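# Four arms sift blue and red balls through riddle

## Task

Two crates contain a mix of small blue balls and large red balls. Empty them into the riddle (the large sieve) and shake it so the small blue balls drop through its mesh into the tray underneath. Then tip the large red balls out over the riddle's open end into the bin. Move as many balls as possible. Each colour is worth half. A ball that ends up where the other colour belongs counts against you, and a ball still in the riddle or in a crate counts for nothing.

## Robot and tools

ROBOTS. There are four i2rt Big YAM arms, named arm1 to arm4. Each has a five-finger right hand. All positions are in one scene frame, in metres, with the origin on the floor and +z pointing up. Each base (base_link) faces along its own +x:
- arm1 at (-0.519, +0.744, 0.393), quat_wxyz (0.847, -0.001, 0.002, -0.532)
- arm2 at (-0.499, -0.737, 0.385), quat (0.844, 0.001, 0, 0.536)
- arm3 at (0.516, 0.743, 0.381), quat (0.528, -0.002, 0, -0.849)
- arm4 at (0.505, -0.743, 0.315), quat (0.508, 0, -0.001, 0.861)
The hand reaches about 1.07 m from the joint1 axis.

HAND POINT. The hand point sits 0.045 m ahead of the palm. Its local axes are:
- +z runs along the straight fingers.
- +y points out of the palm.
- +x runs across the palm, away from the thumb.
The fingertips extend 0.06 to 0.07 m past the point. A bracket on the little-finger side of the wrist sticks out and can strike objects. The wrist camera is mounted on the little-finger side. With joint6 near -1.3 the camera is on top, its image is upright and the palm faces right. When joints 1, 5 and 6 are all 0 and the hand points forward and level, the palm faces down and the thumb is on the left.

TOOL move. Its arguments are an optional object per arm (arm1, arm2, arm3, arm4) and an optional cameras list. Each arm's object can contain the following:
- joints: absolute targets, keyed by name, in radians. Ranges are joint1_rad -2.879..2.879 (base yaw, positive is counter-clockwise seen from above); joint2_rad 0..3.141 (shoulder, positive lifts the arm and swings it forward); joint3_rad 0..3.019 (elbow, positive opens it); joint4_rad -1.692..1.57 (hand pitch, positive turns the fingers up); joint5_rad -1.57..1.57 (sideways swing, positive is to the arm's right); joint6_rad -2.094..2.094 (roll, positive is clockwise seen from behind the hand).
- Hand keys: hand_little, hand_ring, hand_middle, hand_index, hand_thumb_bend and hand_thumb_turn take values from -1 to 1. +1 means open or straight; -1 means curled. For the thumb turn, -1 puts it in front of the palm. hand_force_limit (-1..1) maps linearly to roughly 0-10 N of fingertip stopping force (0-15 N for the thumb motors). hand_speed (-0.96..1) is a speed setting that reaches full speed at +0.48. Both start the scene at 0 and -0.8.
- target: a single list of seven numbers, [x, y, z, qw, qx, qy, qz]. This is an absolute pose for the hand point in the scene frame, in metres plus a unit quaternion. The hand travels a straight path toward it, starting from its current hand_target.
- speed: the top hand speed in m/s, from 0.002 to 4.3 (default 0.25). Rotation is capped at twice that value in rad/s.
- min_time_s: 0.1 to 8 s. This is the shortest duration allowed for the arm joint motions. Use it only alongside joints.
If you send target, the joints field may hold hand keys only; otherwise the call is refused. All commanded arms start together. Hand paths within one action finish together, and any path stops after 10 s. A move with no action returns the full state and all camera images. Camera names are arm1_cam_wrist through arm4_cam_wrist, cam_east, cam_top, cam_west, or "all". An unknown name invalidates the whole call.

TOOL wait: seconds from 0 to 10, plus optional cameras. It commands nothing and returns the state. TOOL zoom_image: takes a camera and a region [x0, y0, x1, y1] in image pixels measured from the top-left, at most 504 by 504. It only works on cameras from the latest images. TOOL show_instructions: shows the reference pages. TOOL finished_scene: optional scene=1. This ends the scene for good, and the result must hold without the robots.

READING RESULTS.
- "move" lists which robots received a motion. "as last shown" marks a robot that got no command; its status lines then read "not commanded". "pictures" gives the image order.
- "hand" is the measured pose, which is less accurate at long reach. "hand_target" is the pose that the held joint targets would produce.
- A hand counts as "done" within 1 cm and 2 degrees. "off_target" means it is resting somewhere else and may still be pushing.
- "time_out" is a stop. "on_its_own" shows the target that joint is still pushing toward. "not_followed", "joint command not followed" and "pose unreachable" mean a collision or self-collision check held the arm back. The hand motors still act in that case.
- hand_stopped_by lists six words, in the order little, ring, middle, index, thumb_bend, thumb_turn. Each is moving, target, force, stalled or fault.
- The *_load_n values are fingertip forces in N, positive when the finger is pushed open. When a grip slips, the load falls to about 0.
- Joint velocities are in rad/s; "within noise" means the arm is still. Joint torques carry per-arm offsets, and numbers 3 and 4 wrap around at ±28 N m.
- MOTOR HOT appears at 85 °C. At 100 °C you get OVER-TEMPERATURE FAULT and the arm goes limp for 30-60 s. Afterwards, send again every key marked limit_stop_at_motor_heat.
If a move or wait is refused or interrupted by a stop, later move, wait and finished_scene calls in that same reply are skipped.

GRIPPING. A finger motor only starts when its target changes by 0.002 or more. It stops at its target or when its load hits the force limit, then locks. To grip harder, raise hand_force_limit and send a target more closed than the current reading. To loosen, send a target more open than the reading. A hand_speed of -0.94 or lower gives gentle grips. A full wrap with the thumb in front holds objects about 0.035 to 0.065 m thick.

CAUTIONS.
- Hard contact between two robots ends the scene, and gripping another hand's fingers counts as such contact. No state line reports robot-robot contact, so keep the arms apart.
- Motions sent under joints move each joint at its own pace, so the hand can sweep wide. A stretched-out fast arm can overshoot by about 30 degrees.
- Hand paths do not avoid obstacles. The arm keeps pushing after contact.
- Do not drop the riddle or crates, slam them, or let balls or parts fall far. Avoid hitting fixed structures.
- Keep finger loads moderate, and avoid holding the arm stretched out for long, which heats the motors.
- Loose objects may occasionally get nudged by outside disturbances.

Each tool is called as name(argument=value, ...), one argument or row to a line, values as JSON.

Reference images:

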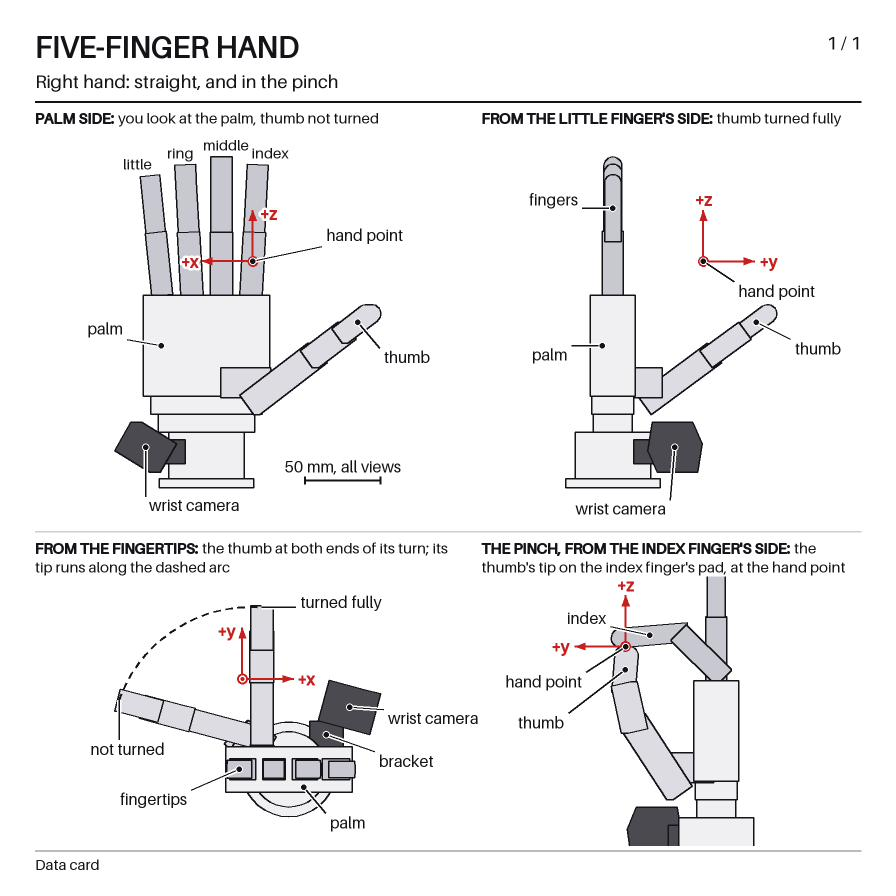

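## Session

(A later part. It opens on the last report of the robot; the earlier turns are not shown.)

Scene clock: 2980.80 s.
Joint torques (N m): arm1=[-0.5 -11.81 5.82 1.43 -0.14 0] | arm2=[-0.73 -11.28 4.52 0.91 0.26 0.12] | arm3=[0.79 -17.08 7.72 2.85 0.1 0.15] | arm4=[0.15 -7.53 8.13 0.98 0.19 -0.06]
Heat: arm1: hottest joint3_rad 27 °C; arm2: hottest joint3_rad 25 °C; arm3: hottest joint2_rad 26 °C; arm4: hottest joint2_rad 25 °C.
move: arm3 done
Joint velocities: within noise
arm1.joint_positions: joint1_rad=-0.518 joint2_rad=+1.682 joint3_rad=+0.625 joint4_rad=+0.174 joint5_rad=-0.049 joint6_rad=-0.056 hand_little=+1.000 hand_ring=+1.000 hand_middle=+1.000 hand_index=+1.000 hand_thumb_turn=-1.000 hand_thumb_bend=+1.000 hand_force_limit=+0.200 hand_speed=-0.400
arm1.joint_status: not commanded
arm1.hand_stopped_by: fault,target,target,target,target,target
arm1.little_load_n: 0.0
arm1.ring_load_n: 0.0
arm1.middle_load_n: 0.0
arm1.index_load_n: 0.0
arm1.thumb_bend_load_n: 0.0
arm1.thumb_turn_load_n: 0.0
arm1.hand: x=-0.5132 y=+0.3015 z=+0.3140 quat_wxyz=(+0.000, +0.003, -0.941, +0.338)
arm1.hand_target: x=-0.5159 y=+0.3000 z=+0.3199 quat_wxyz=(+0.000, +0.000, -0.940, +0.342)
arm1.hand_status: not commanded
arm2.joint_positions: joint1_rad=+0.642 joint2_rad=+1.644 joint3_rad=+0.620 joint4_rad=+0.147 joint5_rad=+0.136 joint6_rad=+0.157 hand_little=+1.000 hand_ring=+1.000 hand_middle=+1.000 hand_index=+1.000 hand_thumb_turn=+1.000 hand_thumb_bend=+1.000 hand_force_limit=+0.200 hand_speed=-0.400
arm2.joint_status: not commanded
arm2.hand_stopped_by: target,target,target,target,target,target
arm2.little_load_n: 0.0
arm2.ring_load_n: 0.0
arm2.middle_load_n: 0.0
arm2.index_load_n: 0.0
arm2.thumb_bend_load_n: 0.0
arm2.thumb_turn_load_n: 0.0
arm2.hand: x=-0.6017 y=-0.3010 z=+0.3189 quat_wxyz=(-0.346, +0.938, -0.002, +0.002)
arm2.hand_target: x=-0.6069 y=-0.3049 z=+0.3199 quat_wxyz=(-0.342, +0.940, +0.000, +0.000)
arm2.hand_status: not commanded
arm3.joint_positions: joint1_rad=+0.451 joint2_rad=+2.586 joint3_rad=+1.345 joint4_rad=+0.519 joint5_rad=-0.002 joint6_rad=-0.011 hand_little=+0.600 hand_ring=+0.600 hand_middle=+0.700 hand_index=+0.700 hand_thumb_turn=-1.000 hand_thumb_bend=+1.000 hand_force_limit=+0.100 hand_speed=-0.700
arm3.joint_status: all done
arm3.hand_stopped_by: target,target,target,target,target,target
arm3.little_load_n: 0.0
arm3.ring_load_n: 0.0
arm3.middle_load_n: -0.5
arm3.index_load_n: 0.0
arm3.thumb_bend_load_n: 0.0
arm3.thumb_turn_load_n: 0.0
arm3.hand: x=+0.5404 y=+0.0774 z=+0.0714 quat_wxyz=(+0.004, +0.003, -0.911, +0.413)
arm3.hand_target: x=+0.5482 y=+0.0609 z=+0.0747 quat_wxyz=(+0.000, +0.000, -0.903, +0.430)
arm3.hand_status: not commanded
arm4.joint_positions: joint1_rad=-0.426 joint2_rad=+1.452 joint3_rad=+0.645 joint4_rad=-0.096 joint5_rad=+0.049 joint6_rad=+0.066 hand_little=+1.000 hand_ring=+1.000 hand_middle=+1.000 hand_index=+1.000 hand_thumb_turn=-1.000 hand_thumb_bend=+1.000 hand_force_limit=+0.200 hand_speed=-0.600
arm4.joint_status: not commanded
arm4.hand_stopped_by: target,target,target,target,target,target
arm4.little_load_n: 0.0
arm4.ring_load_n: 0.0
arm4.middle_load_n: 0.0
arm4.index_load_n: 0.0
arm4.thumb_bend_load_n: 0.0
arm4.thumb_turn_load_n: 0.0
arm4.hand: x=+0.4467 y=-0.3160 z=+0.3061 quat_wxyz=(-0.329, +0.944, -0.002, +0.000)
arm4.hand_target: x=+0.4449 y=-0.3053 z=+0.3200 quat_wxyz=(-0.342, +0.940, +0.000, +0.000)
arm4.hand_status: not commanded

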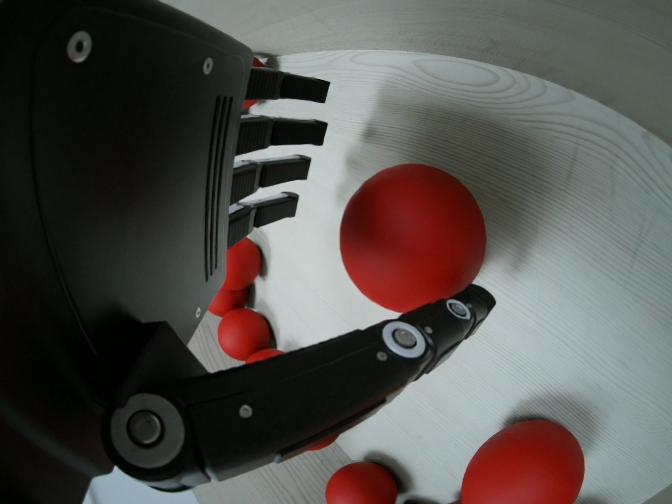

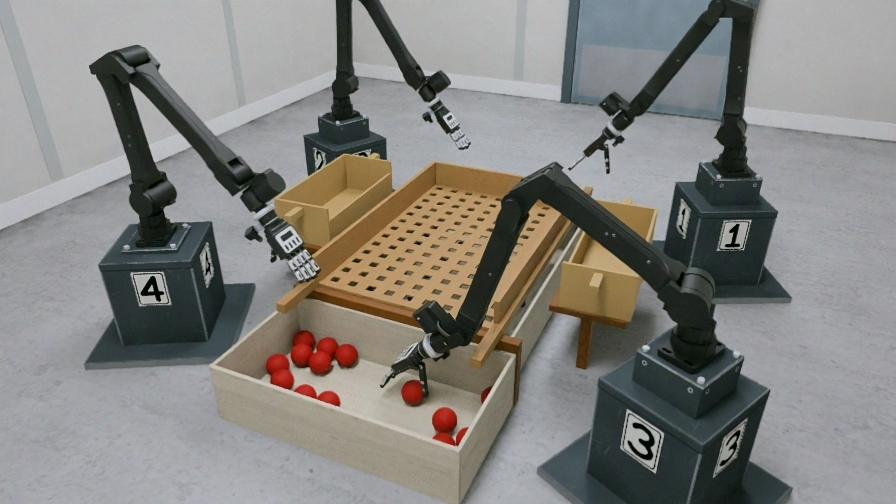

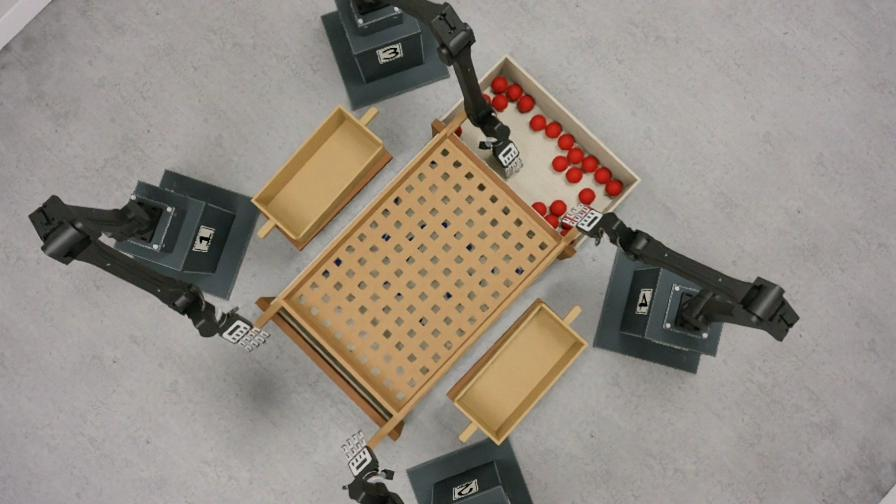

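move(
  arm3={"target": [0.548, 0.066, 0.300, 0, 0, 0.9026, -0.4305], "speed": 0.15},
)

move(
  arm3={"target": [0.520, 0.300, 0.380, 0, 0, 0.9397, -0.3420], "speed": 0.25},
  arm4={"target": [0.445, -0.400, 0.380, 0.3420, -0.9397, 0, 0], "speed": 0.25},
  cameras=["all"],
)

zoom_image(
  camera="cam_top",
  region=[430, 40, 660, 260],
)

zoom_image(
  camera="cam_top",
  region=[240, 110, 600, 450],
)

Scene clock: 2989.03 s.
Joint torques (N m): arm1=[-0.5 -11.87 5.82 1.42 -0.13 0] | arm2=[-0.73 -11.16 4.57 0.95 0.24 0.11] | arm3=[0.79 -17.26 7.17 1.18 0.08 0.13] | arm4=[0.15 -7.53 8.13 0.99 0.19 -0.06]
Heat: arm1: hottest joint3_rad 27 °C; arm2: hottest joint3_rad 25 °C; arm3: hottest joint2_rad 26 °C; arm4: hottest joint2_rad 25 °C.
move: arm3 done
Joint velocities: within noise
arm1, arm2, arm4: as last shown
arm3.joint_positions: joint1_rad=+0.451 joint2_rad=+2.083 joint3_rad=+1.200 joint4_rad=+0.216 joint5_rad=-0.002 joint6_rad=-0.011 hand_little=+0.600 hand_ring=+0.600 hand_middle=+0.700 hand_index=+0.700 hand_thumb_turn=-1.000 hand_thumb_bend=+1.000 hand_force_limit=+0.100 hand_speed=-0.700
arm3.joint_status: not commanded
arm3.hand_stopped_by: target,target,target,target,target,target
arm3.little_load_n: 0.0
arm3.ring_load_n: 0.0
arm3.middle_load_n: 0.0
arm3.index_load_n: 0.0
arm3.thumb_bend_load_n: 0.0
arm3.thumb_turn_load_n: 0.0
arm3.hand: x=+0.5411 y=+0.0599 z=+0.3014 quat_wxyz=(+0.005, +0.003, -0.899, +0.437)
arm3.hand_target: x=+0.5480 y=+0.0659 z=+0.3000 quat_wxyz=(+0.000, +0.000, -0.903, +0.431)
arm3.hand_status: done (0.009 m and 1.1 deg from the pose sent, 0.229 m and 2.3 deg at the start)
arm4.ring_load_n: -0.5
arm4.thumb_bend_load_n: 0.5
pictures: none

Scene clock: 2990.90 s.
Joint torques (N m): arm1=[-0.44 -11.87 5.81 1.4 -0.14 0] | arm2=[-0.26 -11.11 4.53 0.85 0.26 0.11] | arm3=[-1.08 -9.76 7.36 1.05 -0.08 -0.14] | arm4=[0.56 -3.37 7.27 1.05 0.2 0.07]
Heat: arm1: hottest joint3_rad 27 °C; arm2: hottest joint3_rad 25 °C; arm3: hottest joint2_rad 26 °C; arm4: hottest joint2_rad 25 °C.
move: arm3 done; arm4 done
Joint velocities: within noise
arm1, arm2: as last shown
arm3.joint_positions: joint1_rad=+0.395 joint2_rad=+1.479 joint3_rad=+0.686 joint4_rad=-0.070 joint5_rad=-0.048 joint6_rad=-0.037 hand_little=+0.600 hand_ring=+0.600 hand_middle=+0.700 hand_index=+0.700 hand_thumb_turn=-1.000 hand_thumb_bend=+1.000 hand_force_limit=+0.100 hand_speed=-0.700
arm3.joint_status: not commanded
arm3.hand_stopped_by: target,target,target,target,target,target
arm3.little_load_n: 0.0
arm3.ring_load_n: 0.0
arm3.middle_load_n: 0.0
arm3.index_load_n: 0.0
arm3.thumb_bend_load_n: 0.0
arm3.thumb_turn_load_n: 0.0
arm3.hand: x=+0.5250 y=+0.2914 z=+0.3819 quat_wxyz=(-0.003, -0.003, -0.937, +0.348)
arm3.hand_target: x=+0.5201 y=+0.2998 z=+0.3799 quat_wxyz=(+0.000, +0.000, -0.940, +0.342)
arm3.hand_status: done (0.010 m and 0.9 deg from the pose sent, 0.253 m and 11.9 deg at the start)
arm4.joint_positions: joint1_rad=-0.402 joint2_rad=+1.034 joint3_rad=+0.538 joint4_rad=-0.378 joint5_rad=+0.067 joint6_rad=+0.076 hand_little=+1.000 hand_ring=+1.000 hand_middle=+1.000 hand_index=+1.000 hand_thumb_turn=-1.000 hand_thumb_bend=+1.000 hand_force_limit=+0.200 hand_speed=-0.600
arm4.joint_status: not commanded
arm4.hand_stopped_by: target,target,target,target,target,target
arm4.little_load_n: -0.5
arm4.ring_load_n: 0.0
arm4.middle_load_n: 0.0
arm4.index_load_n: 0.0
arm4.thumb_bend_load_n: 0.0
arm4.thumb_turn_load_n: 0.0
arm4.hand: x=+0.4475 y=-0.3953 z=+0.3796 quat_wxyz=(-0.343, +0.939, +0.001, +0.001)
arm4.hand_target: x=+0.4450 y=-0.4000 z=+0.3799 quat_wxyz=(-0.342, +0.940, +0.000, +0.000)
arm4.hand_status: done (0.005 m and 0.2 deg from the pose sent, 0.112 m and 1.6 deg at the start)
pictures: arm1_cam_wrist, arm2_cam_wrist, arm3_cam_wrist, arm4_cam_wrist, cam_east, cam_top, cam_west

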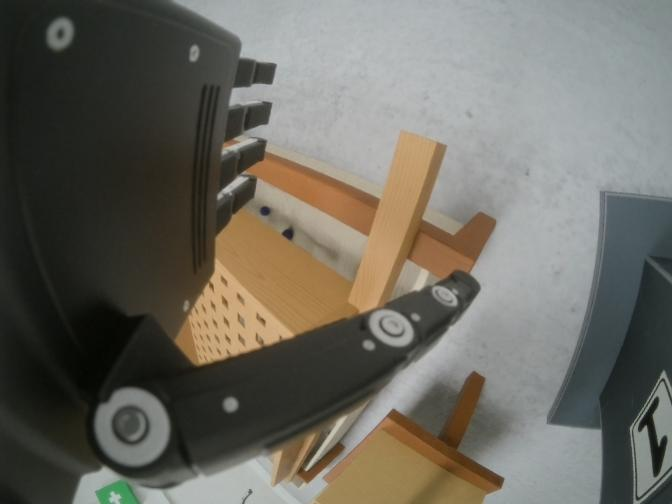

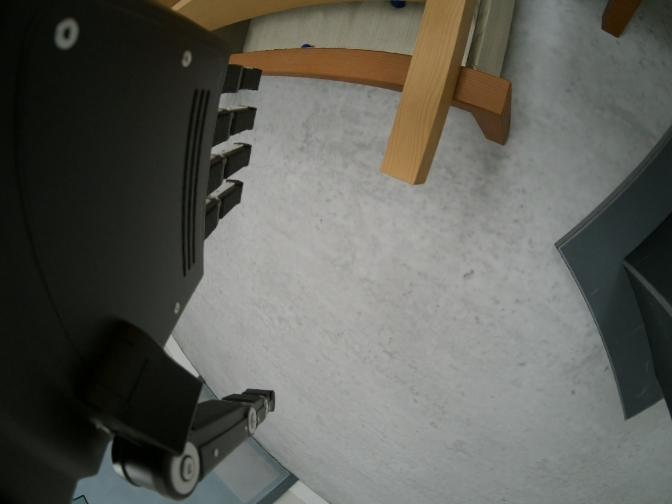

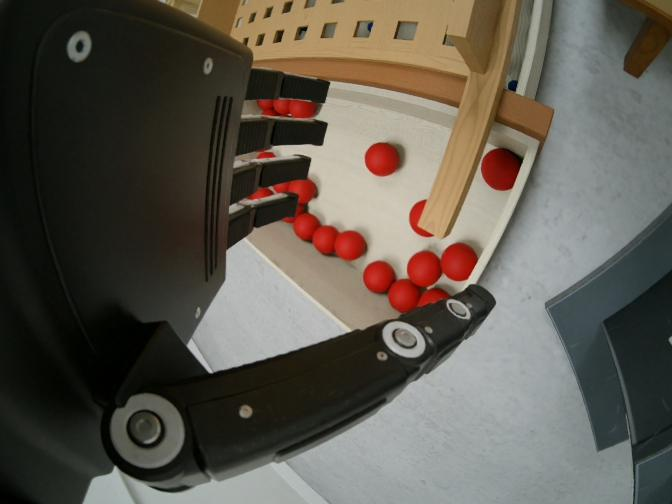

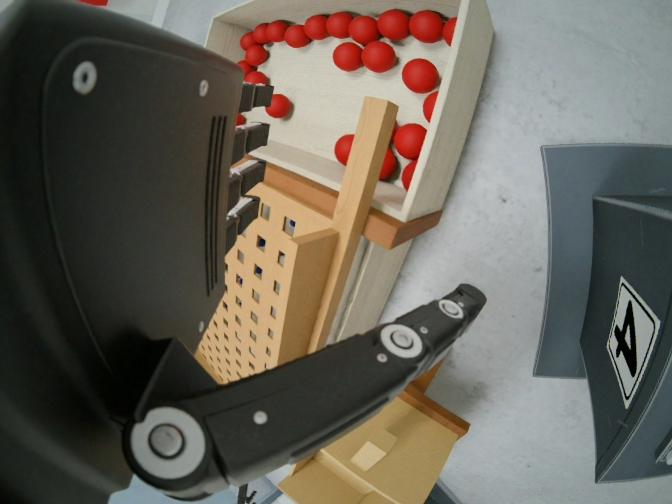

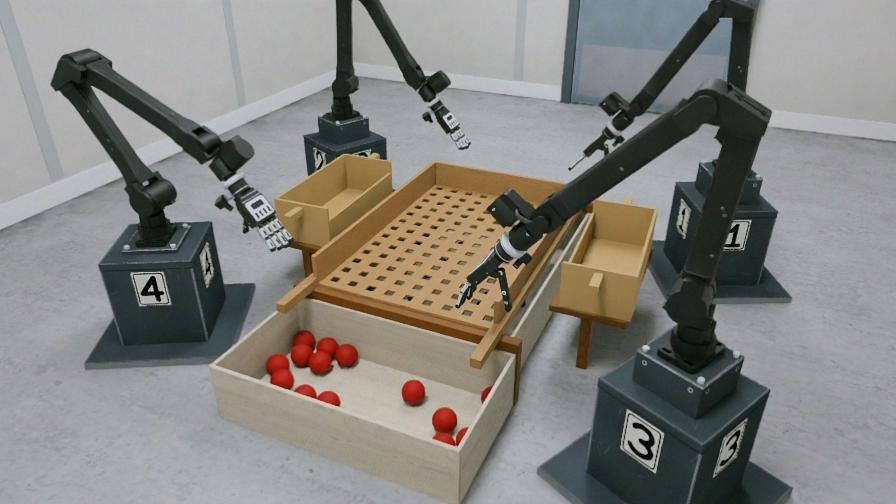

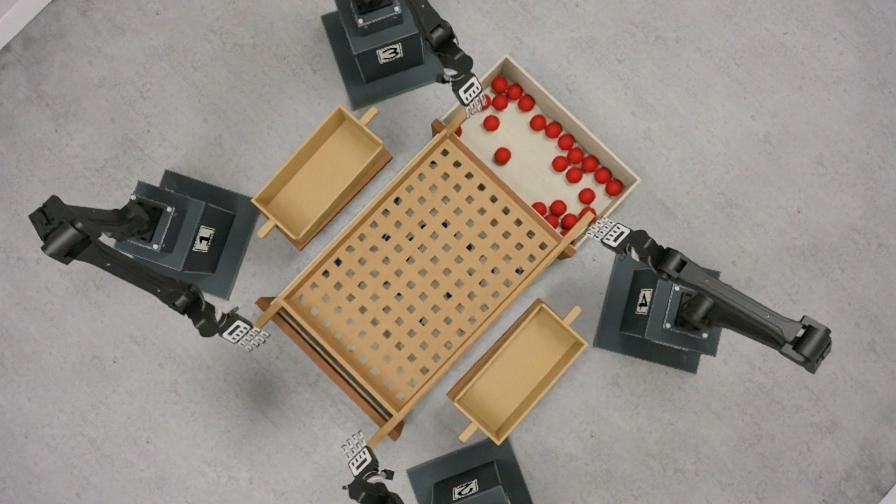

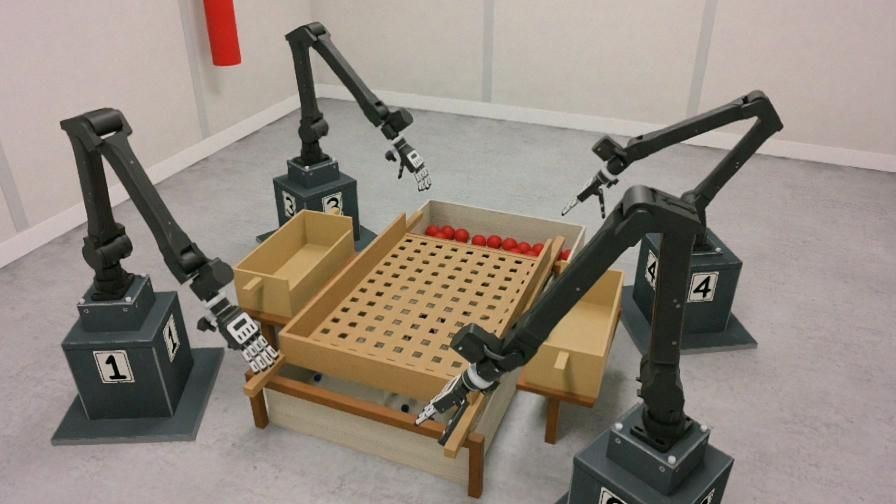

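Scaled by 2.191 from the camera's image (finer frame: 1280x720).

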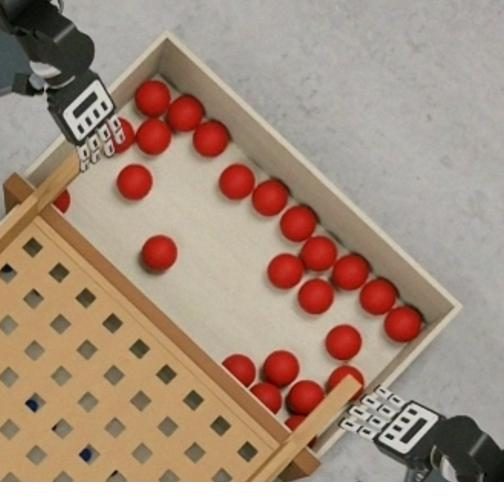

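Scaled by 1.400 from the camera's image (finer frame: 1280x720).

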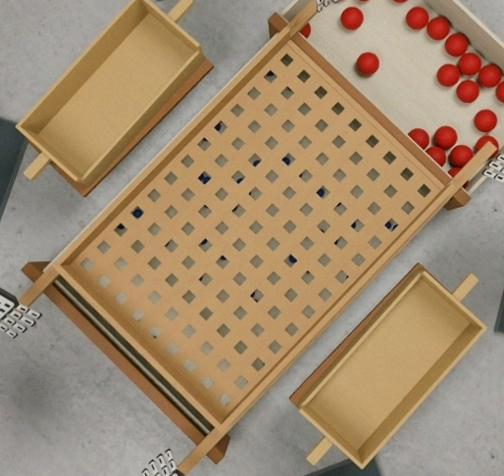

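finished_scene(
  scene=1,
)

The scene is finished: the task was done.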